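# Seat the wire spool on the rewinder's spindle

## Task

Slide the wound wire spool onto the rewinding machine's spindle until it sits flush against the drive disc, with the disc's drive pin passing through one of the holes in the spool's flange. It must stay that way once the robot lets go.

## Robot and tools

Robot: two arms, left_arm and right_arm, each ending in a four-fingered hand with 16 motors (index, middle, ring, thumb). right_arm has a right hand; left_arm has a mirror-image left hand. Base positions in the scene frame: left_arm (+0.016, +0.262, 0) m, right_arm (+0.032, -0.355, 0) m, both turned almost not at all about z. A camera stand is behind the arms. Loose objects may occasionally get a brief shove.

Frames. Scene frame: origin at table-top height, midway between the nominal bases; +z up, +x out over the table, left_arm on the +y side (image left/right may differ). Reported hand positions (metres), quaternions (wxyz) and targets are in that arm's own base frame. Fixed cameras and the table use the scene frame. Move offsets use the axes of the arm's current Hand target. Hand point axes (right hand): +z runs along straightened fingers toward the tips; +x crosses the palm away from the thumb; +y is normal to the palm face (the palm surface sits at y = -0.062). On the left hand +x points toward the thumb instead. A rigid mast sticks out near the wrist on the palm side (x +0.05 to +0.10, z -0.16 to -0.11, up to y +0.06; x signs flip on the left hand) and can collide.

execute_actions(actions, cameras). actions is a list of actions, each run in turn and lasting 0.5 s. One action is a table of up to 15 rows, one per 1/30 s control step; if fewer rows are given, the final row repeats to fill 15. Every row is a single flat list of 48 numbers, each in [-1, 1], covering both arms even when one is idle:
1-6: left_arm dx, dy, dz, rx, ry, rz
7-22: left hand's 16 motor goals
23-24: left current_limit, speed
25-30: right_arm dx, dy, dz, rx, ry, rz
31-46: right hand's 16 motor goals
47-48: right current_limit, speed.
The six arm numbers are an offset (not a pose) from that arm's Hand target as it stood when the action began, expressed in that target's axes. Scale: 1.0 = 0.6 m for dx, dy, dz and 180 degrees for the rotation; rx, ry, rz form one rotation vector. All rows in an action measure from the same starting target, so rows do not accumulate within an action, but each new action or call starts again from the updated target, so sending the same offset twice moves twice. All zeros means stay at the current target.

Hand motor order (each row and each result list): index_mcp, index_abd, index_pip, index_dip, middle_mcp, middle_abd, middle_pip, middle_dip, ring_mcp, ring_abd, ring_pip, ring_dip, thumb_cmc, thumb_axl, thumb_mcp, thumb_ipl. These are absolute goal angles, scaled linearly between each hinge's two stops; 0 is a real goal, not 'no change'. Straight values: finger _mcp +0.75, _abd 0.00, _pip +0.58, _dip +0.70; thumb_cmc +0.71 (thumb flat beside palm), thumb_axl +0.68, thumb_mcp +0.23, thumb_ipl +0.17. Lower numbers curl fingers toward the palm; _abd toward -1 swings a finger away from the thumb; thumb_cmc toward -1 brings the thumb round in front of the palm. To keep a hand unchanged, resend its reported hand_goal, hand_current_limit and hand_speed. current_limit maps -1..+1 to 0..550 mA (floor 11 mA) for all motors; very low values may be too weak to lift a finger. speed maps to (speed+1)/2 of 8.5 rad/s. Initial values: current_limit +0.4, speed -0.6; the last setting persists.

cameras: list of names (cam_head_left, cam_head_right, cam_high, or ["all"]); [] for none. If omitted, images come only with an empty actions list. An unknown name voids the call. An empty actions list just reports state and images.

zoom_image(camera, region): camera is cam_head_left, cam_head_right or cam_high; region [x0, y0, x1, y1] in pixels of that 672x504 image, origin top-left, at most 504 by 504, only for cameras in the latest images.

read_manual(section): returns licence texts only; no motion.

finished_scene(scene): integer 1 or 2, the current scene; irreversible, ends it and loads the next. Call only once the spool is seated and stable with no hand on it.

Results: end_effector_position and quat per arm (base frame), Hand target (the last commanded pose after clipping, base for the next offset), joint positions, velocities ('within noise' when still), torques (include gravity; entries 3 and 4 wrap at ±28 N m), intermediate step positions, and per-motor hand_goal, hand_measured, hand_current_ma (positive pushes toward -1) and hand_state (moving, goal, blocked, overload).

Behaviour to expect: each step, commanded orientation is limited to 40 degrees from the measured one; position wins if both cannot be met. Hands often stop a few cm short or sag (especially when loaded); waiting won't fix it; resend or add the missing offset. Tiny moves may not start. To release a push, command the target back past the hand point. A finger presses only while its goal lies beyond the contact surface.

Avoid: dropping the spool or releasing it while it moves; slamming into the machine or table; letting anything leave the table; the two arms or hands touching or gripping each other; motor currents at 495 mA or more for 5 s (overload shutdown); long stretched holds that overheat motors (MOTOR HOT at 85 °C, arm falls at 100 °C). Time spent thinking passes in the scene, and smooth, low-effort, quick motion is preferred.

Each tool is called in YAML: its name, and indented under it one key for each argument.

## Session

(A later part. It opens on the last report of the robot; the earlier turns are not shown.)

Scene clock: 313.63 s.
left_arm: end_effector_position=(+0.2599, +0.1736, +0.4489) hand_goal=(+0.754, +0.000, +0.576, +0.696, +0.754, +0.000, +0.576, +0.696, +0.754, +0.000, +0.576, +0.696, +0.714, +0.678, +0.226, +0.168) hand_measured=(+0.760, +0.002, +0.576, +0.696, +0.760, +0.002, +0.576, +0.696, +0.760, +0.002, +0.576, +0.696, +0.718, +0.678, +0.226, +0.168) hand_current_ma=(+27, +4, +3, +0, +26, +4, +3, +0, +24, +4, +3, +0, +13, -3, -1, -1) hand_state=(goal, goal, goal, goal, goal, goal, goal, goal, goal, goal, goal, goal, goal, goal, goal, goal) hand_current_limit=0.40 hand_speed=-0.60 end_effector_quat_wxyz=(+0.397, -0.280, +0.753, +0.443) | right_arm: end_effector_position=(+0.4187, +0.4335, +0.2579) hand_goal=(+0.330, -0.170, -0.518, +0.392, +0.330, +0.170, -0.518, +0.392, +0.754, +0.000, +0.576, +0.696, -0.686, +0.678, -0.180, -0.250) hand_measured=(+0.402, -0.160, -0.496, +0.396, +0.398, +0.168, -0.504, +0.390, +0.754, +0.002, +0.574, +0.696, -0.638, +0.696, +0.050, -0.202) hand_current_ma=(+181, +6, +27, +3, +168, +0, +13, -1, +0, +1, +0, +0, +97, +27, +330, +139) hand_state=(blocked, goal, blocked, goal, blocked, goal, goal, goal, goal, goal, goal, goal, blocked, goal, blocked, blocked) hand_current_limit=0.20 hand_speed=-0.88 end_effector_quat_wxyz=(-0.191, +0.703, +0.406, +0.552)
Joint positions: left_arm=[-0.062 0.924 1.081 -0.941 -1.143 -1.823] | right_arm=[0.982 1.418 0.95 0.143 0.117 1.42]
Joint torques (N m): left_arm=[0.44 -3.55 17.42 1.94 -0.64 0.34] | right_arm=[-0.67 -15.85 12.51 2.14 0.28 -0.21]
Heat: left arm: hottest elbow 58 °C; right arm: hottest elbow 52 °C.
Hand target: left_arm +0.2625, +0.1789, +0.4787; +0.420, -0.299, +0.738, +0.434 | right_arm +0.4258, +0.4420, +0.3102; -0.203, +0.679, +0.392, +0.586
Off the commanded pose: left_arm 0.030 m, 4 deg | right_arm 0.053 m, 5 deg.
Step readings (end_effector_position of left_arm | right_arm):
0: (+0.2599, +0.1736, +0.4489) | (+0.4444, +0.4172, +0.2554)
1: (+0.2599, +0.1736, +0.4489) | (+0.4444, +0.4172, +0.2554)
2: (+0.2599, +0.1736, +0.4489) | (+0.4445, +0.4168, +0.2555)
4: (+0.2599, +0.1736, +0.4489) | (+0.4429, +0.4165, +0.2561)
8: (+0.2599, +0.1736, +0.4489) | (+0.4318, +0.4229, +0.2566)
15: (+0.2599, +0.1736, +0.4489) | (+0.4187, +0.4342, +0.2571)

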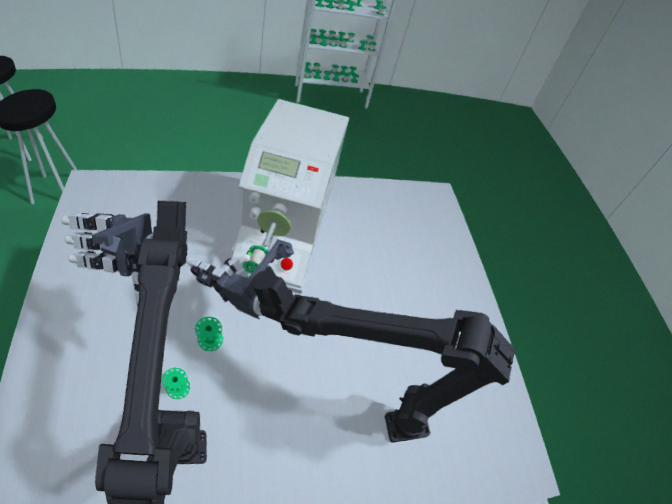

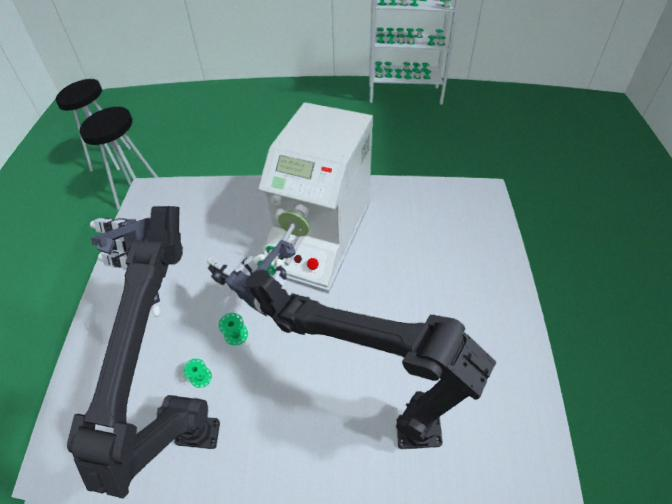

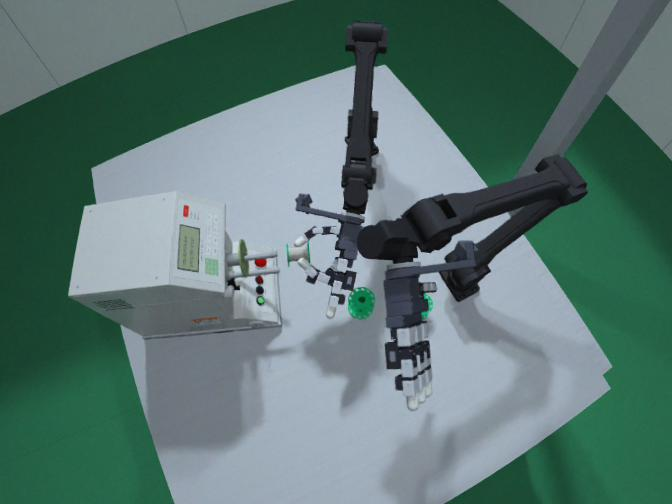

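execute_actions:
  actions:
    - [[0,0,0,0,0,0,0.754,0,0.576,0.696,0.754,0,0.576,0.696,0.754,0,0.576,0.696,0.714,0.678,0.226,0.168,0.4,-0.6,-0.0012,0.0105,0.0035,0,0,0,0.33,-0.17,-0.518,0.391,0.33,0.17,-0.518,0.391,0.754,0,0.576,0.696,-0.686,0.678,-0.18,-0.25,0.2,-0.88],[0,0,0,0,0,0,0.754,0,0.576,0.696,0.754,0,0.576,0.696,0.754,0,0.576,0.696,0.714,0.678,0.226,0.168,0.4,-0.6,-0.0025,0.0209,0.0071,0,0,0,0.33,-0.17,-0.518,0.391,0.33,0.17,-0.518,0.391,0.754,0,0.576,0.696,-0.686,0.678,-0.18,-0.25,0.2,-0.88],[0,0,0,0,0,0,0.754,0,0.576,0.696,0.754,0,0.576,0.696,0.754,0,0.576,0.696,0.714,0.678,0.226,0.168,0.4,-0.6,-0.0037,0.0314,0.0106,0,0,0,0.33,-0.17,-0.518,0.391,0.33,0.17,-0.518,0.391,0.754,0,0.576,0.696,-0.686,0.678,-0.18,-0.25,0.2,-0.88]]
  cameras: ["all"]

zoom_image:
  camera: "cam_high"
  region: [240, 220, 320, 280]

zoom_image:
  camera: "cam_head_left"
  region: [240, 230, 285, 275]

Scene clock: 319.87 s.
left_arm: end_effector_position=(+0.2599, +0.1736, +0.4489) hand_goal=(+0.754, +0.000, +0.576, +0.696, +0.754, +0.000, +0.576, +0.696, +0.754, +0.000, +0.576, +0.696, +0.714, +0.678, +0.226, +0.168) hand_measured=(+0.760, +0.002, +0.576, +0.696, +0.760, +0.002, +0.576, +0.696, +0.760, +0.002, +0.576, +0.696, +0.718, +0.678, +0.226, +0.168) hand_current_ma=(+27, +4, +3, +0, +26, +4, +3, +0, +24, +4, +3, +0, +13, -3, -1, -1) hand_state=(goal, goal, goal, goal, goal, goal, goal, goal, goal, goal, goal, goal, goal, goal, goal, goal) hand_current_limit=0.40 hand_speed=-0.60 end_effector_quat_wxyz=(+0.397, -0.280, +0.753, +0.443) | right_arm: end_effector_position=(+0.4334, +0.4224, +0.2567) hand_goal=(+0.330, -0.170, -0.518, +0.392, +0.330, +0.170, -0.518, +0.392, +0.754, +0.000, +0.576, +0.696, -0.686, +0.678, -0.180, -0.250) hand_measured=(+0.402, -0.160, -0.496, +0.396, +0.398, +0.168, -0.504, +0.390, +0.754, +0.002, +0.574, +0.696, -0.638, +0.696, +0.050, -0.202) hand_current_ma=(+181, +6, +27, +3, +168, +0, +13, -1, +0, +1, +0, +0, +97, +27, +330, +139) hand_state=(blocked, goal, blocked, goal, blocked, goal, goal, goal, goal, goal, goal, goal, blocked, goal, blocked, blocked) hand_current_limit=0.20 hand_speed=-0.88 end_effector_quat_wxyz=(-0.194, +0.706, +0.401, +0.551)
Joint positions: left_arm=[-0.062 0.924 1.081 -0.941 -1.143 -1.823] | right_arm=[0.941 1.418 0.95 0.143 0.081 1.42]
Joint torques (N m): left_arm=[0.26 -3.84 17.39 1.91 -0.65 0.33] | right_arm=[-1.32 -15.03 13.37 2.13 0.07 -0.34]
Heat: left arm: hottest elbow 58 °C; right arm: hottest elbow 52 °C.
Hand target: left_arm +0.2625, +0.1789, +0.4787; +0.420, -0.299, +0.738, +0.434 | right_arm +0.4442, +0.4347, +0.3100; -0.203, +0.679, +0.392, +0.586
Off the commanded pose: left_arm 0.030 m, 4 deg | right_arm 0.056 m, 5 deg.
Step readings (end_effector_position of left_arm | right_arm):
0: (+0.2599, +0.1736, +0.4489) | (+0.4187, +0.4335, +0.2579)
1: (+0.2599, +0.1736, +0.4489) | (+0.4187, +0.4335, +0.2579)
2: (+0.2599, +0.1736, +0.4489) | (+0.4187, +0.4336, +0.2579)
4: (+0.2599, +0.1736, +0.4489) | (+0.4189, +0.4346, +0.2574)
8: (+0.2599, +0.1736, +0.4489) | (+0.4244, +0.4310, +0.2568)
15: (+0.2599, +0.1736, +0.4489) | (+0.4333, +0.4223, +0.2567)

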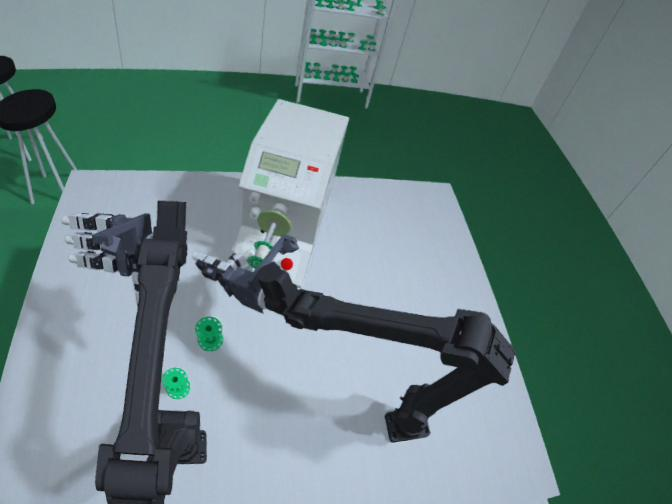

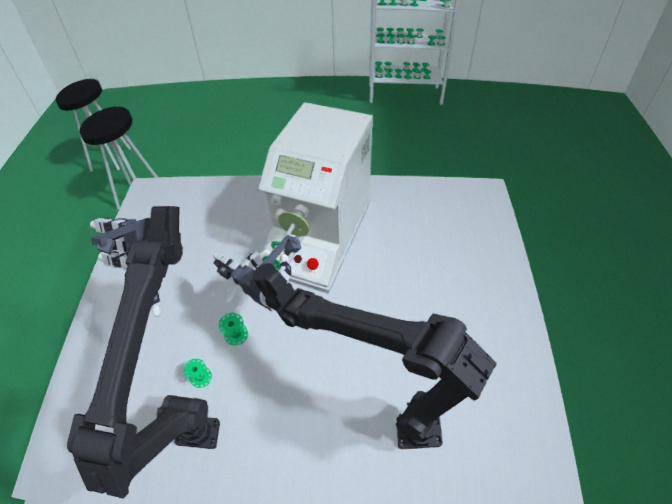

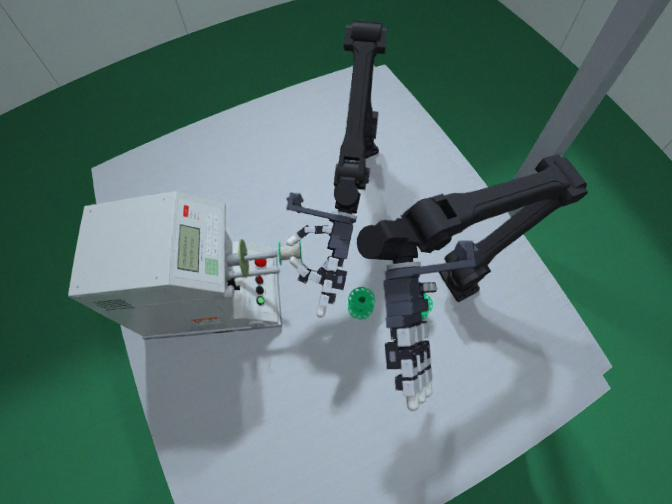

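Scaled by 6.300.

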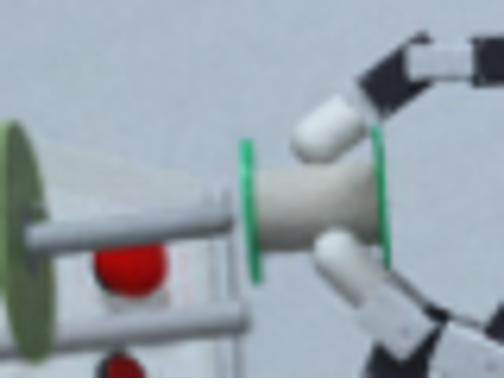

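Scaled by 11.200.

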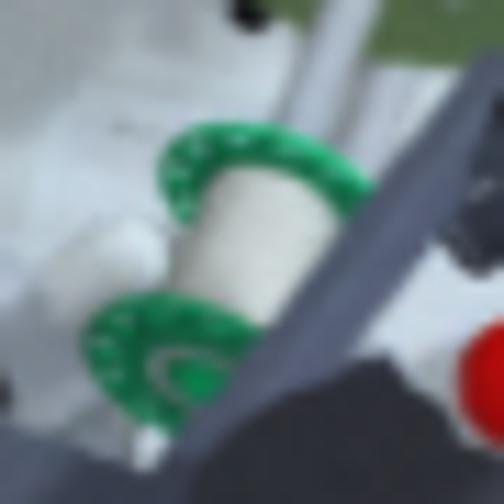

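execute_actions:
  actions: []
  cameras: ["all"]

zoom_image:
  camera: "cam_high"
  region: [240, 220, 320, 280]

zoom_image:
  camera: "cam_head_left"
  region: [240, 230, 285, 275]

Scene clock: 322.13 s.
left_arm: end_effector_position=(+0.2599, +0.1736, +0.4489) hand_goal=(+0.754, +0.000, +0.576, +0.696, +0.754, +0.000, +0.576, +0.696, +0.754, +0.000, +0.576, +0.696, +0.714, +0.678, +0.226, +0.168) hand_measured=(+0.760, +0.002, +0.576, +0.696, +0.760, +0.002, +0.576, +0.696, +0.760, +0.002, +0.576, +0.696, +0.718, +0.678, +0.226, +0.168) hand_current_ma=(+27, +4, +3, +0, +26, +4, +3, +0, +24, +4, +3, +0, +13, -3, -1, -1) hand_state=(goal, goal, goal, goal, goal, goal, goal, goal, goal, goal, goal, goal, goal, goal, goal, goal) hand_current_limit=0.40 hand_speed=-0.60 end_effector_quat_wxyz=(+0.397, -0.280, +0.753, +0.443) | right_arm: end_effector_position=(+0.4334, +0.4224, +0.2567) hand_goal=(+0.330, -0.170, -0.518, +0.392, +0.330, +0.170, -0.518, +0.392, +0.754, +0.000, +0.576, +0.696, -0.686, +0.678, -0.180, -0.250) hand_measured=(+0.402, -0.160, -0.496, +0.396, +0.398, +0.168, -0.504, +0.390, +0.754, +0.002, +0.574, +0.696, -0.638, +0.696, +0.050, -0.202) hand_current_ma=(+181, +6, +27, +3, +168, +0, +13, -1, +0, +1, +0, +0, +97, +27, +330, +139) hand_state=(blocked, goal, blocked, goal, blocked, goal, goal, goal, goal, goal, goal, goal, blocked, goal, blocked, blocked) hand_current_limit=0.20 hand_speed=-0.88 end_effector_quat_wxyz=(-0.194, +0.706, +0.401, +0.551)
Joint positions: left_arm=[-0.062 0.924 1.081 -0.941 -1.143 -1.823] | right_arm=[0.941 1.418 0.95 0.143 0.081 1.42]
Joint velocities: within noise
Joint torques (N m): left_arm=[0.67 -3.66 17.32 2 -0.61 0.36] | right_arm=[-1.2 -15.09 13.2 2.26 0.11 -0.34]
Heat: left arm: hottest elbow 58 °C; right arm: hottest elbow 53 °C.
Hand target: left_arm +0.2625, +0.1789, +0.4787; +0.420, -0.299, +0.738, +0.434 | right_arm +0.4442, +0.4347, +0.3100; -0.203, +0.679, +0.392, +0.586
Off the commanded pose: left_arm 0.030 m, 4 deg | right_arm 0.056 m, 5 deg.

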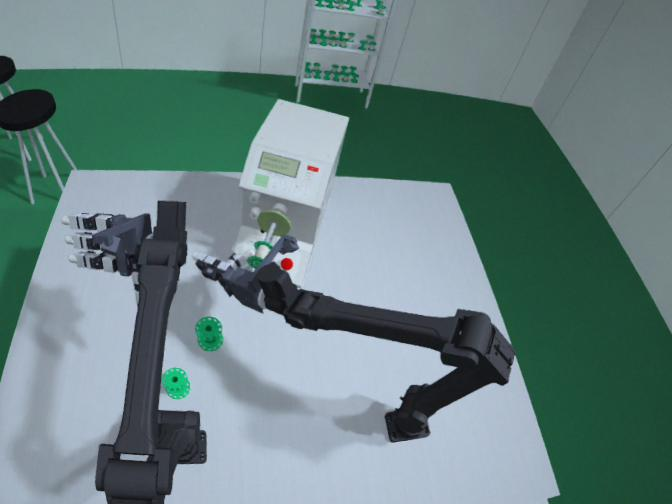

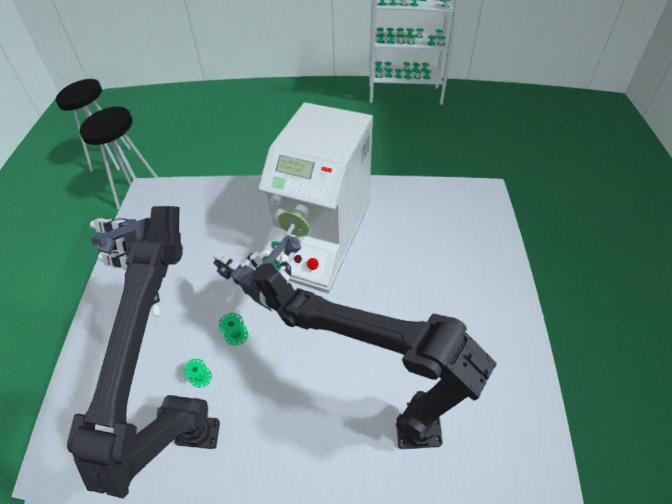

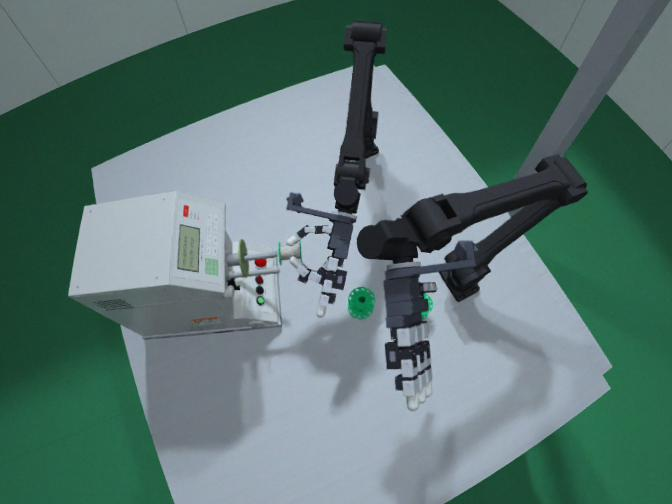

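Scaled by 6.300.

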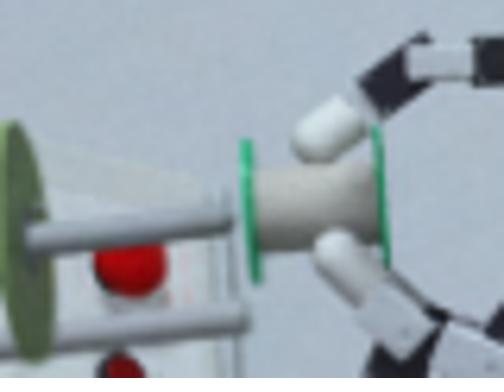

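Scaled by 11.200.

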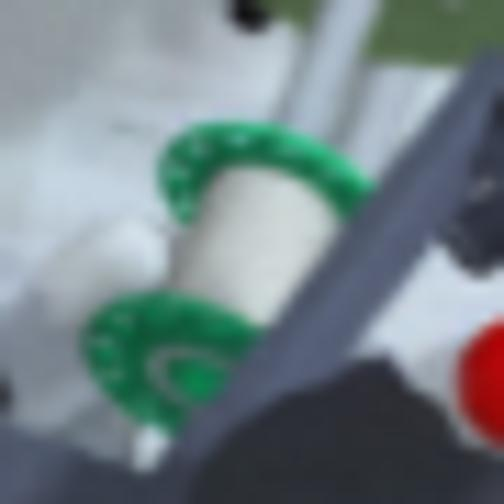

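zoom_image:
  camera: "cam_head_left"
  region: [248, 234, 278, 264]

zoom_image:
  camera: "cam_high"
  region: [265, 230, 305, 270]

zoom_image:
  camera: "cam_head_right"
  region: [255, 215, 310, 270]

Scaled by 16.800.

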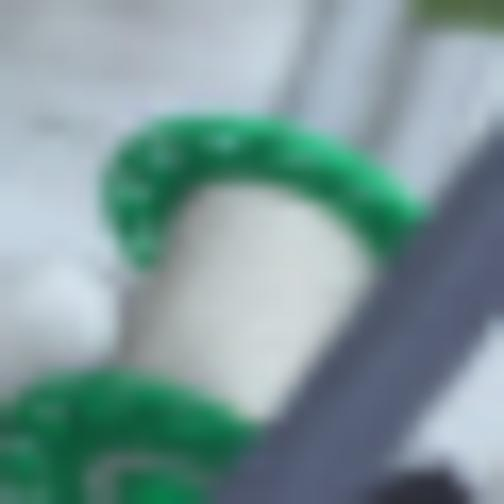

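Scaled by 12.600.

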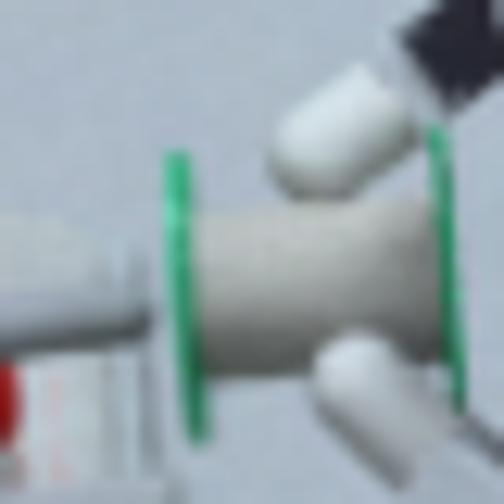

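Scaled by 9.164.

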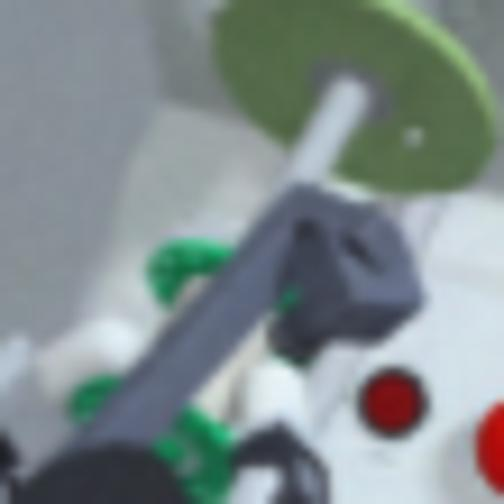

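execute_actions:
  actions:
    - [[0,0,0,0,0,0,0.754,0,0.576,0.696,0.754,0,0.576,0.696,0.754,0,0.576,0.696,0.714,0.678,0.226,0.168,0.4,-0.6,0.0016,0.0050,0.0119,0,0,0,0.33,-0.17,-0.518,0.391,0.33,0.17,-0.518,0.391,0.754,0,0.576,0.696,-0.686,0.678,-0.18,-0.25,0.2,-0.88]]
  cameras: ["cam_high","cam_head_left"]

zoom_image:
  camera: "cam_high"
  region: [240, 220, 320, 280]

zoom_image:
  camera: "cam_head_left"
  region: [240, 230, 285, 275]

Scene clock: 330.13 s.
left_arm: end_effector_position=(+0.2599, +0.1736, +0.4489) hand_goal=(+0.754, +0.000, +0.576, +0.696, +0.754, +0.000, +0.576, +0.696, +0.754, +0.000, +0.576, +0.696, +0.714, +0.678, +0.226, +0.168) hand_measured=(+0.760, +0.002, +0.576, +0.696, +0.760, +0.002, +0.576, +0.696, +0.760, +0.002, +0.576, +0.696, +0.718, +0.678, +0.226, +0.168) hand_current_ma=(+27, +4, +3, +0, +26, +4, +3, +0, +24, +4, +3, +0, +13, -3, -1, -1) hand_state=(goal, goal, goal, goal, goal, goal, goal, goal, goal, goal, goal, goal, goal, goal, goal, goal) hand_current_limit=0.40 hand_speed=-0.60 end_effector_quat_wxyz=(+0.397, -0.280, +0.753, +0.443) | right_arm: end_effector_position=(+0.4335, +0.4229, +0.2565) hand_goal=(+0.330, -0.170, -0.518, +0.392, +0.330, +0.170, -0.518, +0.392, +0.754, +0.000, +0.576, +0.696, -0.686, +0.678, -0.180, -0.250) hand_measured=(+0.402, -0.160, -0.496, +0.396, +0.398, +0.168, -0.504, +0.390, +0.754, +0.002, +0.574, +0.696, -0.638, +0.696, +0.050, -0.202) hand_current_ma=(+181, +6, +27, +3, +168, +0, +13, -1, +0, +1, +0, +0, +97, +27, +330, +139) hand_state=(blocked, goal, blocked, goal, blocked, goal, goal, goal, goal, goal, goal, goal, blocked, goal, blocked, blocked) hand_current_limit=0.20 hand_speed=-0.88 end_effector_quat_wxyz=(-0.196, +0.705, +0.403, +0.550)
Joint positions: left_arm=[-0.062 0.924 1.081 -0.941 -1.143 -1.823] | right_arm=[0.94 1.418 0.95 0.143 0.075 1.42]
Joint velocities: left_arm=[0.005 -0.015 0.007 -0.002 -0.154 -0.007] | right_arm=[within noise]
Joint torques (N m): left_arm=[0.56 -3.55 17.5 1.89 -0.63 0.34] | right_arm=[-1.32 -13.27 14.34 1.96 0.08 -0.31]
Heat: left arm: hottest elbow 59 °C; right arm: hottest elbow 53 °C.
Hand target: left_arm +0.2625, +0.1789, +0.4787; +0.420, -0.299, +0.738, +0.434 | right_arm +0.4511, +0.4384, +0.3098; -0.203, +0.679, +0.392, +0.586
Off the commanded pose: left_arm 0.030 m, 4 deg | right_arm 0.058 m, 5 deg.
Step readings (end_effector_position of left_arm | right_arm):
0: (+0.2599, +0.1736, +0.4489) | (+0.4334, +0.4224, +0.2567)
1: (+0.2599, +0.1736, +0.4489) | (+0.4333, +0.4225, +0.2567)
2: (+0.2599, +0.1736, +0.4489) | (+0.4333, +0.4226, +0.2566)
4: (+0.2599, +0.1736, +0.4489) | (+0.4330, +0.4231, +0.2565)
8: (+0.2599, +0.1736, +0.4489) | (+0.4332, +0.4231, +0.2565)
15: (+0.2599, +0.1736, +0.4489) | (+0.4335, +0.4229, +0.2565)
Images, in order (width x height): cam_head_left 672x504, cam_high 672x504.

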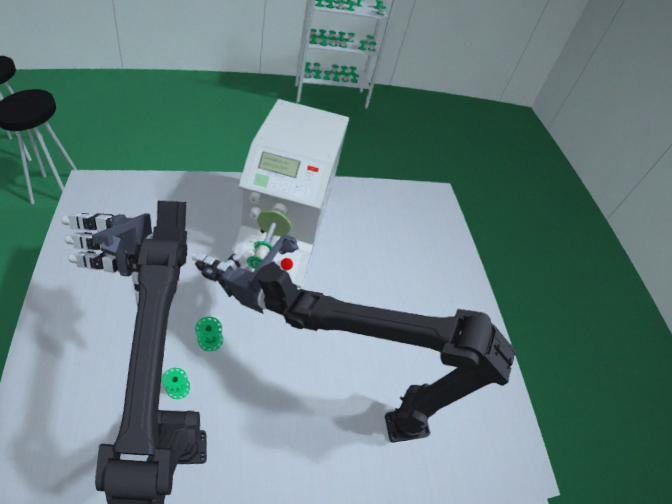

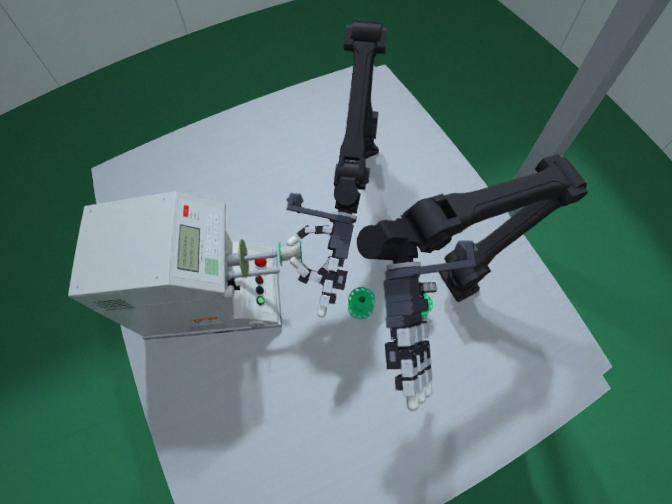

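Scaled by 6.300.

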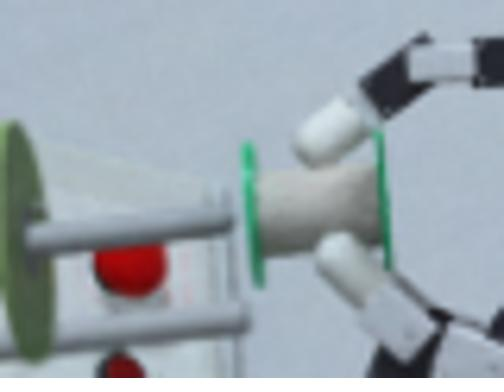

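Scaled by 11.200.

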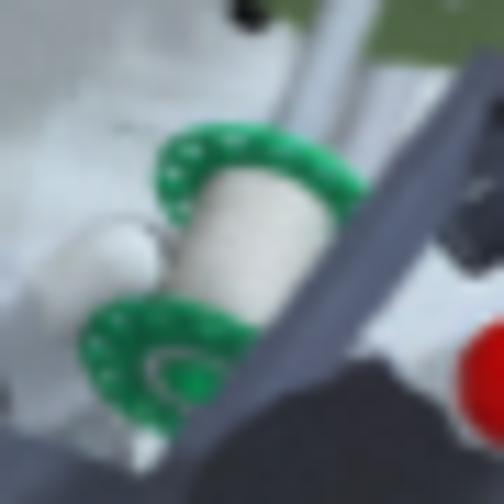

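execute_actions:
  actions:
    - [[0,0,0,0,0,0,0.754,0,0.576,0.696,0.754,0,0.576,0.696,0.754,0,0.576,0.696,0.714,0.678,0.226,0.168,0.4,-0.6,-0.0003,0.0060,0.0035,0,0,0,0.33,-0.17,-0.518,0.391,0.33,0.17,-0.518,0.391,0.754,0,0.576,0.696,-0.686,0.678,-0.18,-0.25,0.2,-0.88],[0,0,0,0,0,0,0.754,0,0.576,0.696,0.754,0,0.576,0.696,0.754,0,0.576,0.696,0.714,0.678,0.226,0.168,0.4,-0.6,-0.0006,0.0116,0.0073,0,0,0,0.33,-0.17,-0.518,0.391,0.33,0.17,-0.518,0.391,0.754,0,0.576,0.696,-0.686,0.678,-0.18,-0.25,0.2,-0.88]]
  cameras: ["cam_high","cam_head_left"]

zoom_image:
  camera: "cam_high"
  region: [240, 220, 320, 280]

zoom_image:
  camera: "cam_head_left"
  region: [240, 230, 285, 275]

Scene clock: 331.60 s.
left_arm: end_effector_position=(+0.2599, +0.1736, +0.4489) hand_goal=(+0.754, +0.000, +0.576, +0.696, +0.754, +0.000, +0.576, +0.696, +0.754, +0.000, +0.576, +0.696, +0.714, +0.678, +0.226, +0.168) hand_measured=(+0.760, +0.002, +0.576, +0.696, +0.760, +0.002, +0.576, +0.696, +0.760, +0.002, +0.576, +0.696, +0.718, +0.678, +0.226, +0.168) hand_current_ma=(+27, +4, +3, +0, +26, +4, +3, +0, +24, +4, +3, +0, +13, -3, -1, -1) hand_state=(goal, goal, goal, goal, goal, goal, goal, goal, goal, goal, goal, goal, goal, goal, goal, goal) hand_current_limit=0.40 hand_speed=-0.60 end_effector_quat_wxyz=(+0.397, -0.280, +0.753, +0.443) | right_arm: end_effector_position=(+0.4402, +0.4203, +0.2544) hand_goal=(+0.330, -0.170, -0.518, +0.392, +0.330, +0.170, -0.518, +0.392, +0.754, +0.000, +0.576, +0.696, -0.686, +0.678, -0.180, -0.250) hand_measured=(+0.402, -0.160, -0.496, +0.396, +0.398, +0.168, -0.504, +0.390, +0.754, +0.002, +0.574, +0.696, -0.638, +0.696, +0.050, -0.202) hand_current_ma=(+181, +6, +27, +3, +168, +0, +13, -1, +0, +1, +0, +0, +97, +27, +330, +139) hand_state=(blocked, goal, blocked, goal, blocked, goal, goal, goal, goal, goal, goal, goal, blocked, goal, blocked, blocked) hand_current_limit=0.20 hand_speed=-0.88 end_effector_quat_wxyz=(-0.197, +0.707, +0.401, +0.548)
Joint positions: left_arm=[-0.062 0.924 1.081 -0.941 -1.143 -1.823] | right_arm=[0.924 1.425 0.954 0.143 0.06 1.42]
Joint torques (N m): left_arm=[0.21 -3.43 17.46 1.88 -0.61 0.35] | right_arm=[-1.67 -13.39 14.69 2.19 0.09 -0.39]
Heat: left arm: hottest elbow 59 °C; right arm: hottest elbow 53 °C.
Hand target: left_arm +0.2625, +0.1789, +0.4787; +0.420, -0.299, +0.738, +0.434 | right_arm +0.4593, +0.4372, +0.3098; -0.203, +0.679, +0.392, +0.586
Off the commanded pose: left_arm 0.030 m, 4 deg | right_arm 0.061 m, 6 deg.
Step readings (end_effector_position of left_arm | right_arm):
0: (+0.2599, +0.1736, +0.4489) | (+0.4335, +0.4229, +0.2565)
1: (+0.2599, +0.1736, +0.4489) | (+0.4336, +0.4228, +0.2565)
2: (+0.2599, +0.1736, +0.4489) | (+0.4337, +0.4228, +0.2564)
4: (+0.2599, +0.1736, +0.4489) | (+0.4349, +0.4223, +0.2560)
8: (+0.2599, +0.1736, +0.4489) | (+0.4370, +0.4218, +0.2547)
15: (+0.2599, +0.1736, +0.4489) | (+0.4401, +0.4200, +0.2540)
Images, in order (width x height): cam_head_left 672x504, cam_high 672x504.

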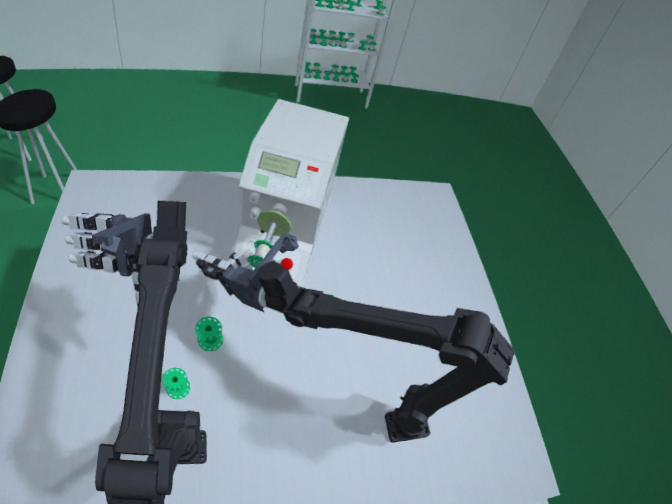

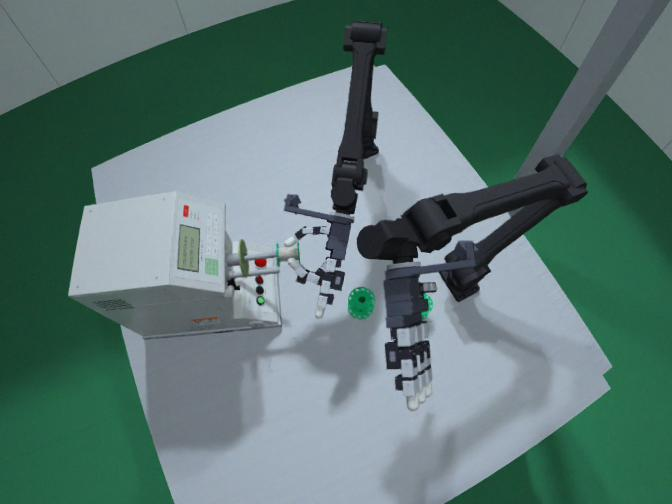

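Scaled by 6.300.

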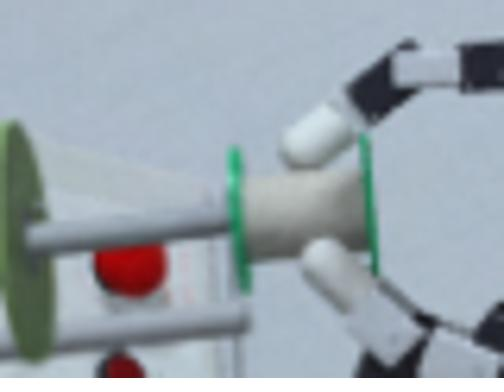

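Scaled by 11.200.

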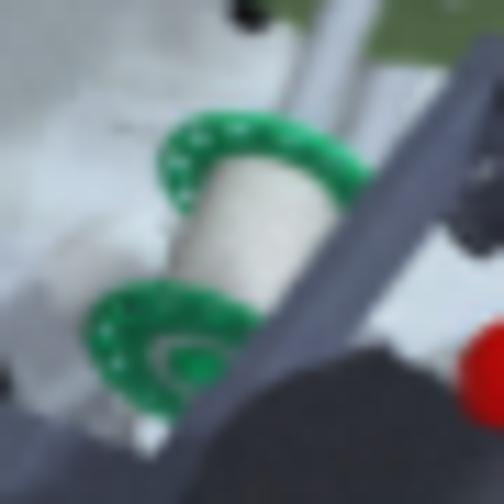

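zoom_image:
  camera: "cam_high"
  region: [265, 230, 305, 270]

zoom_image:
  camera: "cam_head_left"
  region: [248, 234, 278, 264]

Scaled by 12.600.

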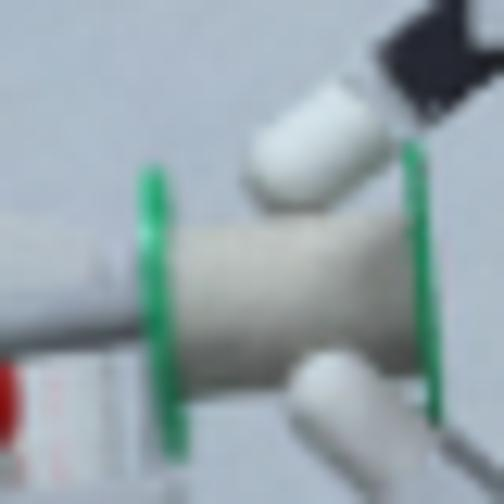

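Scaled by 16.800.

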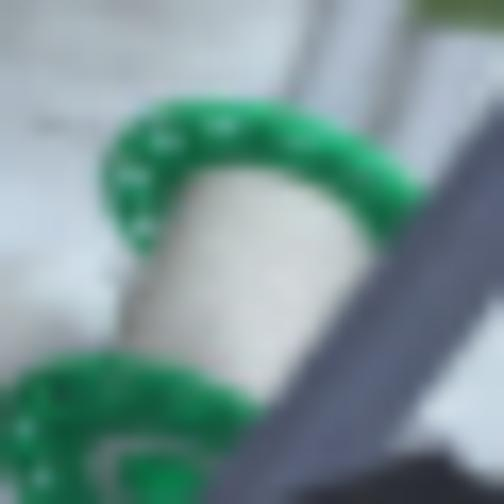

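execute_actions:
  actions:
    - [[0,0,0,0,0,0,0.754,0,0.576,0.696,0.754,0,0.576,0.696,0.754,0,0.576,0.696,0.714,0.678,0.226,0.168,0.4,-0.6,0.0035,0.0012,-0.0024,0,0,0,0.33,-0.17,-0.518,0.391,0.33,0.17,-0.518,0.391,0.754,0,0.576,0.696,-0.686,0.678,-0.18,-0.25,0.2,-0.88],[0,0,0,0,0,0,0.754,0,0.576,0.696,0.754,0,0.576,0.696,0.754,0,0.576,0.696,0.714,0.678,0.226,0.168,0.4,-0.6,0.00715,0.0025,-0.0048,0,0,0,0.33,-0.17,-0.518,0.391,0.33,0.17,-0.518,0.391,0.754,0,0.576,0.696,-0.686,0.678,-0.18,-0.25,0.2,-0.88]]

Scene clock: 338.50 s.
left_arm: end_effector_position=(+0.2599, +0.1736, +0.4489) hand_goal=(+0.754, +0.000, +0.576, +0.696, +0.754, +0.000, +0.576, +0.696, +0.754, +0.000, +0.576, +0.696, +0.714, +0.678, +0.226, +0.168) hand_measured=(+0.760, +0.002, +0.576, +0.696, +0.760, +0.002, +0.576, +0.696, +0.760, +0.002, +0.576, +0.696, +0.718, +0.678, +0.226, +0.168) hand_current_ma=(+27, +4, +3, +0, +26, +4, +3, +0, +24, +4, +3, +0, +13, -3, -1, -1) hand_state=(goal, goal, goal, goal, goal, goal, goal, goal, goal, goal, goal, goal, goal, goal, goal, goal) hand_current_limit=0.40 hand_speed=-0.60 end_effector_quat_wxyz=(+0.397, -0.280, +0.753, +0.443) | right_arm: end_effector_position=(+0.4404, +0.4198, +0.2535) hand_goal=(+0.330, -0.170, -0.518, +0.392, +0.330, +0.170, -0.518, +0.392, +0.754, +0.000, +0.576, +0.696, -0.686, +0.678, -0.180, -0.250) hand_measured=(+0.402, -0.160, -0.496, +0.396, +0.398, +0.168, -0.504, +0.390, +0.754, +0.002, +0.574, +0.696, -0.638, +0.696, +0.050, -0.202) hand_current_ma=(+181, +6, +27, +3, +168, +0, +13, -1, +0, +1, +0, +0, +97, +27, +330, +139) hand_state=(blocked, goal, blocked, goal, blocked, goal, goal, goal, goal, goal, goal, goal, blocked, goal, blocked, blocked) hand_current_limit=0.20 hand_speed=-0.88 end_effector_quat_wxyz=(-0.196, +0.709, +0.403, +0.545)
Joint positions: left_arm=[-0.062 0.924 1.081 -0.941 -1.143 -1.823] | right_arm=[0.923 1.425 0.958 0.13 0.059 1.42]
Joint torques (N m): left_arm=[0.5 -3.78 17.37 1.89 -0.62 0.38] | right_arm=[-1.26 -14.68 14.58 2.11 0.11 -0.36]
Heat: left arm: hottest elbow 59 °C; right arm: hottest elbow 54 °C.
Hand target: left_arm +0.2625, +0.1789, +0.4787; +0.420, -0.299, +0.738, +0.434 | right_arm +0.4586, +0.4354, +0.3148; -0.203, +0.679, +0.392, +0.586
Off the commanded pose: left_arm 0.030 m, 4 deg | right_arm 0.066 m, 6 deg.
Step readings (end_effector_position of left_arm | right_arm):
0: (+0.2599, +0.1736, +0.4489) | (+0.4402, +0.4204, +0.2546)
1: (+0.2599, +0.1736, +0.4489) | (+0.4402, +0.4204, +0.2546)
2: (+0.2599, +0.1736, +0.4489) | (+0.4402, +0.4204, +0.2545)
4: (+0.2599, +0.1736, +0.4489) | (+0.4403, +0.4201, +0.2540)
8: (+0.2599, +0.1736, +0.4489) | (+0.4403, +0.4199, +0.2534)
15: (+0.2599, +0.1736, +0.4489) | (+0.4405, +0.4199, +0.2536)

execute_actions:
  actions:
    - [[0,0,0,0,0,0,0.754,0,0.576,0.696,0.754,0,0.576,0.696,0.754,0,0.576,0.696,0.714,0.678,0.226,0.168,0.4,-0.6,0.008,0.0018,-0.0025,-0.0006,0.0033,0.0001,0.33,-0.17,-0.518,0.391,0.33,0.17,-0.518,0.391,0.754,0,0.576,0.696,-0.686,0.678,-0.18,-0.25,0.2,-0.88],[0,0,0,0,0,0,0.754,0,0.576,0.696,0.754,0,0.576,0.696,0.754,0,0.576,0.696,0.714,0.678,0.226,0.168,0.4,-0.6,0.0156,0.0035,-0.005,-0.0006,0.0033,0.0001,0.33,-0.17,-0.518,0.391,0.33,0.17,-0.518,0.391,0.754,0,0.576,0.696,-0.686,0.678,-0.18,-0.25,0.2,-0.88]]

Scene clock: 340.13 s.
left_arm: end_effector_position=(+0.2599, +0.1736, +0.4489) hand_goal=(+0.754, +0.000, +0.576, +0.696, +0.754, +0.000, +0.576, +0.696, +0.754, +0.000, +0.576, +0.696, +0.714, +0.678, +0.226, +0.168) hand_measured=(+0.760, +0.002, +0.576, +0.696, +0.760, +0.002, +0.576, +0.696, +0.760, +0.002, +0.576, +0.696, +0.718, +0.678, +0.226, +0.168) hand_current_ma=(+27, +4, +3, +0, +26, +4, +3, +0, +24, +4, +3, +0, +13, -3, -1, -1) hand_state=(goal, goal, goal, goal, goal, goal, goal, goal, goal, goal, goal, goal, goal, goal, goal, goal) hand_current_limit=0.40 hand_speed=-0.60 end_effector_quat_wxyz=(+0.397, -0.280, +0.753, +0.443) | right_arm: end_effector_position=(+0.4415, +0.4208, +0.2563) hand_goal=(+0.330, -0.170, -0.518, +0.392, +0.330, +0.170, -0.518, +0.392, +0.754, +0.000, +0.576, +0.696, -0.686, +0.678, -0.180, -0.250) hand_measured=(+0.402, -0.160, -0.496, +0.396, +0.398, +0.168, -0.504, +0.390, +0.754, +0.002, +0.574, +0.696, -0.638, +0.696, +0.050, -0.202) hand_current_ma=(+181, +6, +27, +3, +168, +0, +13, -1, +0, +1, +0, +0, +97, +27, +330, +139) hand_state=(blocked, goal, blocked, goal, blocked, goal, goal, goal, goal, goal, goal, goal, blocked, goal, blocked, blocked) hand_current_limit=0.20 hand_speed=-0.88 end_effector_quat_wxyz=(-0.195, +0.710, +0.403, +0.544)
Joint positions: left_arm=[-0.062 0.924 1.081 -0.941 -1.143 -1.823] | right_arm=[0.923 1.425 0.967 0.121 0.059 1.42]
Joint torques (N m): left_arm=[0.62 -3.72 17.39 1.89 -0.63 0.36] | right_arm=[-1.38 -16.03 14.64 1.92 0.05 -0.41]
Heat: left arm: hottest elbow 59 °C; right arm: hottest elbow 54 °C.
Hand target: left_arm +0.2625, +0.1789, +0.4787; +0.420, -0.299, +0.738, +0.434 | right_arm +0.4584, +0.4348, +0.3250; -0.205, +0.677, +0.390, +0.590
Off the commanded pose: left_arm 0.030 m, 4 deg | right_arm 0.072 m, 7 deg.
Step readings (end_effector_position of left_arm | right_arm):
0: (+0.2599, +0.1736, +0.4489) | (+0.4404, +0.4198, +0.2535)
1: (+0.2599, +0.1736, +0.4489) | (+0.4404, +0.4198, +0.2535)
2: (+0.2599, +0.1736, +0.4489) | (+0.4404, +0.4198, +0.2535)
4: (+0.2599, +0.1736, +0.4489) | (+0.4405, +0.4199, +0.2535)
8: (+0.2599, +0.1736, +0.4489) | (+0.4409, +0.4201, +0.2544)
15: (+0.2599, +0.1736, +0.4489) | (+0.4414, +0.4208, +0.2562)

execute_actions:
  actions: []
  cameras: ["cam_high","cam_head_left"]

zoom_image:
  camera: "cam_high"
  region: [265, 230, 305, 270]

zoom_image:
  camera: "cam_head_left"
  region: [240, 230, 285, 275]

Scene clock: 340.63 s.
left_arm: end_effector_position=(+0.2599, +0.1736, +0.4489) hand_goal=(+0.754, +0.000, +0.576, +0.696, +0.754, +0.000, +0.576, +0.696, +0.754, +0.000, +0.576, +0.696, +0.714, +0.678, +0.226, +0.168) hand_measured=(+0.760, +0.002, +0.576, +0.696, +0.760, +0.002, +0.576, +0.696, +0.760, +0.002, +0.576, +0.696, +0.718, +0.678, +0.226, +0.168) hand_current_ma=(+27, +4, +3, +0, +26, +4, +3, +0, +24, +4, +3, +0, +13, -3, -1, -1) hand_state=(goal, goal, goal, goal, goal, goal, goal, goal, goal, goal, goal, goal, goal, goal, goal, goal) hand_current_limit=0.40 hand_speed=-0.60 end_effector_quat_wxyz=(+0.397, -0.280, +0.753, +0.443) | right_arm: end_effector_position=(+0.4415, +0.4208, +0.2563) hand_goal=(+0.330, -0.170, -0.518, +0.392, +0.330, +0.170, -0.518, +0.392, +0.754, +0.000, +0.576, +0.696, -0.686, +0.678, -0.180, -0.250) hand_measured=(+0.402, -0.160, -0.496, +0.396, +0.398, +0.168, -0.504, +0.390, +0.754, +0.002, +0.574, +0.696, -0.638, +0.696, +0.050, -0.202) hand_current_ma=(+181, +6, +27, +3, +168, +0, +13, -1, +0, +1, +0, +0, +97, +27, +330, +139) hand_state=(blocked, goal, blocked, goal, blocked, goal, goal, goal, goal, goal, goal, goal, blocked, goal, blocked, blocked) hand_current_limit=0.20 hand_speed=-0.88 end_effector_quat_wxyz=(-0.195, +0.710, +0.403, +0.544)
Joint positions: left_arm=[-0.062 0.924 1.081 -0.941 -1.143 -1.823] | right_arm=[0.923 1.425 0.967 0.121 0.059 1.42]
Joint velocities: within noise
Joint torques (N m): left_arm=[0.67 -3.43 17.31 1.85 -0.65 0.38] | right_arm=[-1.32 -16.03 14.54 1.98 0.05 -0.4]
Heat: left arm: hottest elbow 59 °C; right arm: hottest elbow 54 °C.
Hand target: left_arm +0.2625, +0.1789, +0.4787; +0.420, -0.299, +0.738, +0.434 | right_arm +0.4584, +0.4348, +0.3250; -0.205, +0.677, +0.390, +0.590
Off the commanded pose: left_arm 0.030 m, 4 deg | right_arm 0.072 m, 7 deg.
Images, in order (width x height): cam_head_left 672x504, cam_high 672x504.

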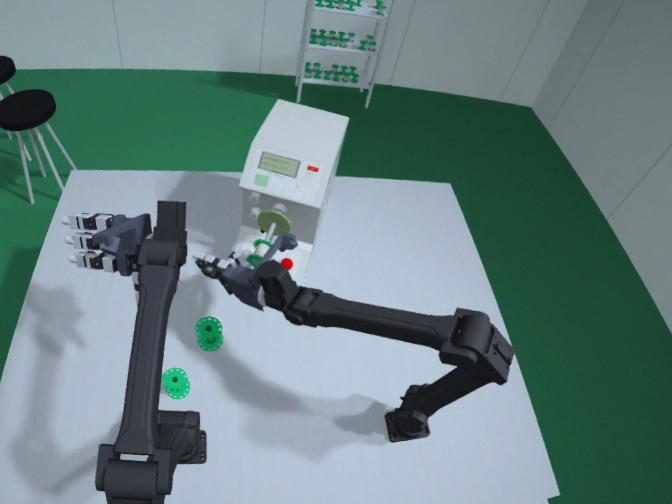

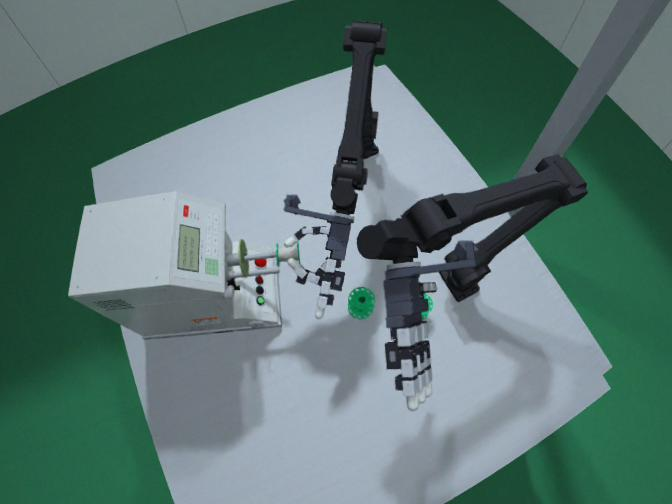

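Scaled by 12.600.

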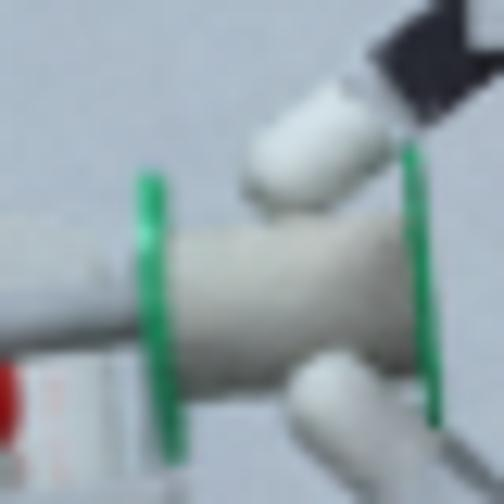

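Scaled by 11.200.

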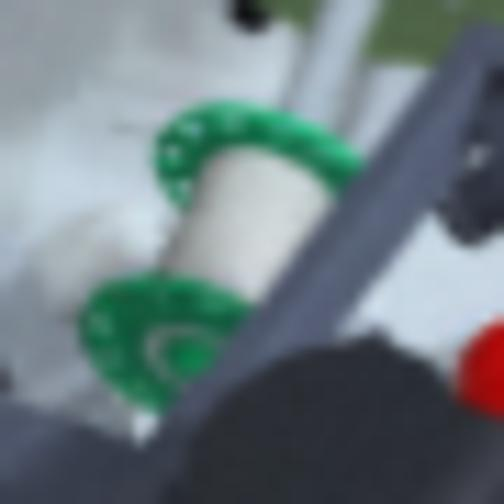

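execute_actions:
  actions:
    - [[0,0,0,0,0,0,0.754,0,0.576,0.696,0.754,0,0.576,0.696,0.754,0,0.576,0.696,0.714,0.678,0.226,0.168,0.4,-0.6,-0.0003,0.0048,-0.0012,0,0,0,0.33,-0.17,-0.518,0.391,0.33,0.17,-0.518,0.391,0.754,0,0.576,0.696,-0.686,0.678,-0.18,-0.25,0.2,-0.88],[0,0,0,0,0,0,0.754,0,0.576,0.696,0.754,0,0.576,0.696,0.754,0,0.576,0.696,0.714,0.678,0.226,0.168,0.4,-0.6,-0.0006,0.0096,-0.0023,0,0,0,0.33,-0.17,-0.518,0.391,0.33,0.17,-0.518,0.391,0.754,0,0.576,0.696,-0.686,0.678,-0.18,-0.25,0.2,-0.88]]
  cameras: ["cam_high","cam_head_left"]

zoom_image:
  camera: "cam_high"
  region: [265, 230, 305, 270]

zoom_image:
  camera: "cam_head_left"
  region: [240, 230, 285, 275]

Scene clock: 342.27 s.
left_arm: end_effector_position=(+0.2599, +0.1736, +0.4489) hand_goal=(+0.754, +0.000, +0.576, +0.696, +0.754, +0.000, +0.576, +0.696, +0.754, +0.000, +0.576, +0.696, +0.714, +0.678, +0.226, +0.168) hand_measured=(+0.760, +0.002, +0.576, +0.696, +0.760, +0.002, +0.576, +0.696, +0.760, +0.002, +0.576, +0.696, +0.718, +0.678, +0.226, +0.168) hand_current_ma=(+27, +4, +3, +0, +26, +4, +3, +0, +24, +4, +3, +0, +13, -3, -1, -1) hand_state=(goal, goal, goal, goal, goal, goal, goal, goal, goal, goal, goal, goal, goal, goal, goal, goal) hand_current_limit=0.40 hand_speed=-0.60 end_effector_quat_wxyz=(+0.397, -0.280, +0.753, +0.443) | right_arm: end_effector_position=(+0.4439, +0.4187, +0.2566) hand_goal=(+0.330, -0.170, -0.518, +0.392, +0.330, +0.170, -0.518, +0.392, +0.754, +0.000, +0.576, +0.696, -0.686, +0.678, -0.180, -0.250) hand_measured=(+0.402, -0.160, -0.496, +0.396, +0.398, +0.168, -0.504, +0.390, +0.754, +0.002, +0.574, +0.696, -0.638, +0.696, +0.050, -0.202) hand_current_ma=(+181, +6, +27, +3, +168, +0, +13, -1, +0, +1, +0, +0, +97, +27, +330, +139) hand_state=(blocked, goal, blocked, goal, blocked, goal, goal, goal, goal, goal, goal, goal, blocked, goal, blocked, blocked) hand_current_limit=0.20 hand_speed=-0.88 end_effector_quat_wxyz=(-0.198, +0.710, +0.403, +0.543)
Joint positions: left_arm=[-0.062 0.924 1.081 -0.941 -1.143 -1.823] | right_arm=[0.914 1.424 0.967 0.119 0.046 1.42]
Joint torques (N m): left_arm=[0.67 -3.49 17.43 1.94 -0.65 0.34] | right_arm=[-1.96 -15.97 14.61 2.07 0.06 -0.42]
Heat: left arm: hottest elbow 59 °C; right arm: hottest elbow 55 °C.
Hand target: left_arm +0.2625, +0.1789, +0.4787; +0.420, -0.299, +0.738, +0.434 | right_arm +0.4619, +0.4303, +0.3258; -0.205, +0.677, +0.390, +0.590
Off the commanded pose: left_arm 0.030 m, 4 deg | right_arm 0.073 m, 7 deg.
Step readings (end_effector_position of left_arm | right_arm):
0: (+0.2599, +0.1736, +0.4489) | (+0.4415, +0.4208, +0.2563)
1: (+0.2599, +0.1736, +0.4489) | (+0.4414, +0.4209, +0.2563)
2: (+0.2599, +0.1736, +0.4489) | (+0.4415, +0.4209, +0.2563)
4: (+0.2599, +0.1736, +0.4489) | (+0.4416, +0.4213, +0.2561)
8: (+0.2599, +0.1736, +0.4489) | (+0.4434, +0.4194, +0.2555)
15: (+0.2599, +0.1736, +0.4489) | (+0.4440, +0.4187, +0.2566)
Images, in order (width x height): cam_head_left 672x504, cam_high 672x504.

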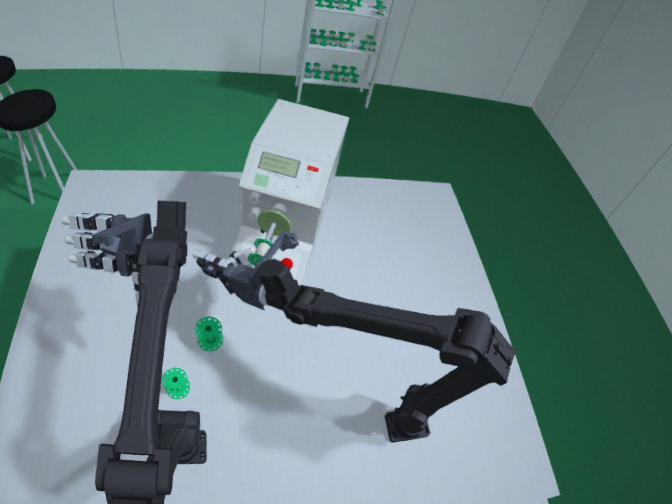

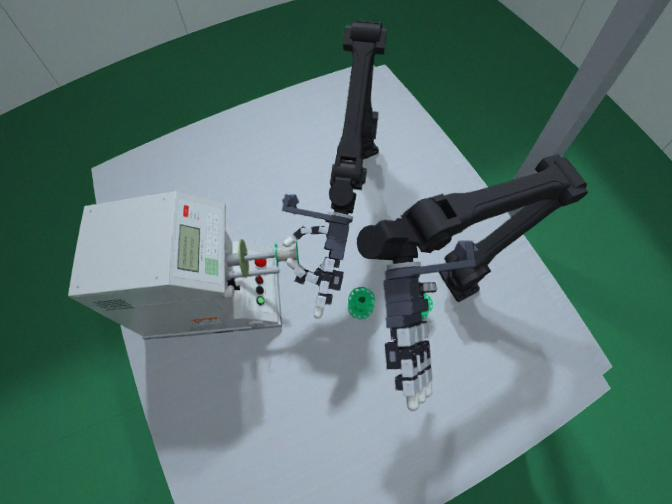

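Scaled by 12.600.

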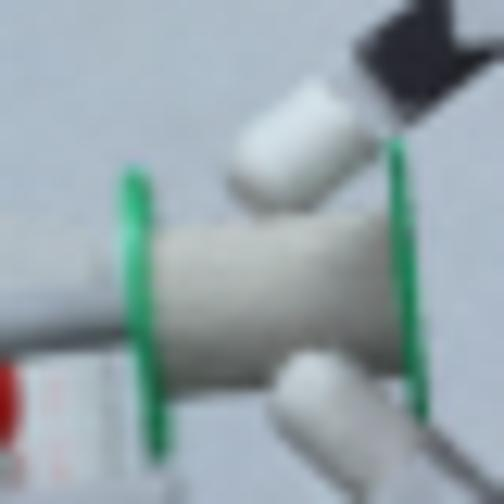

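Scaled by 11.200.

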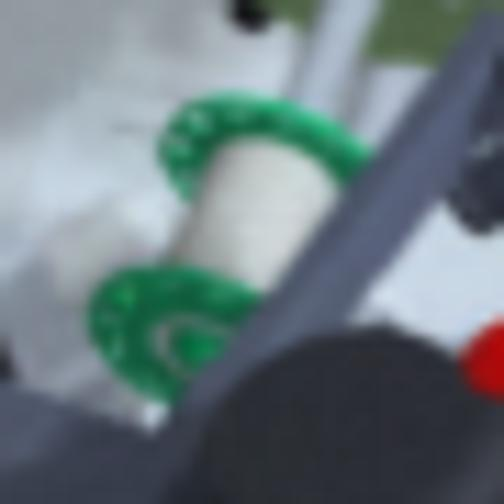

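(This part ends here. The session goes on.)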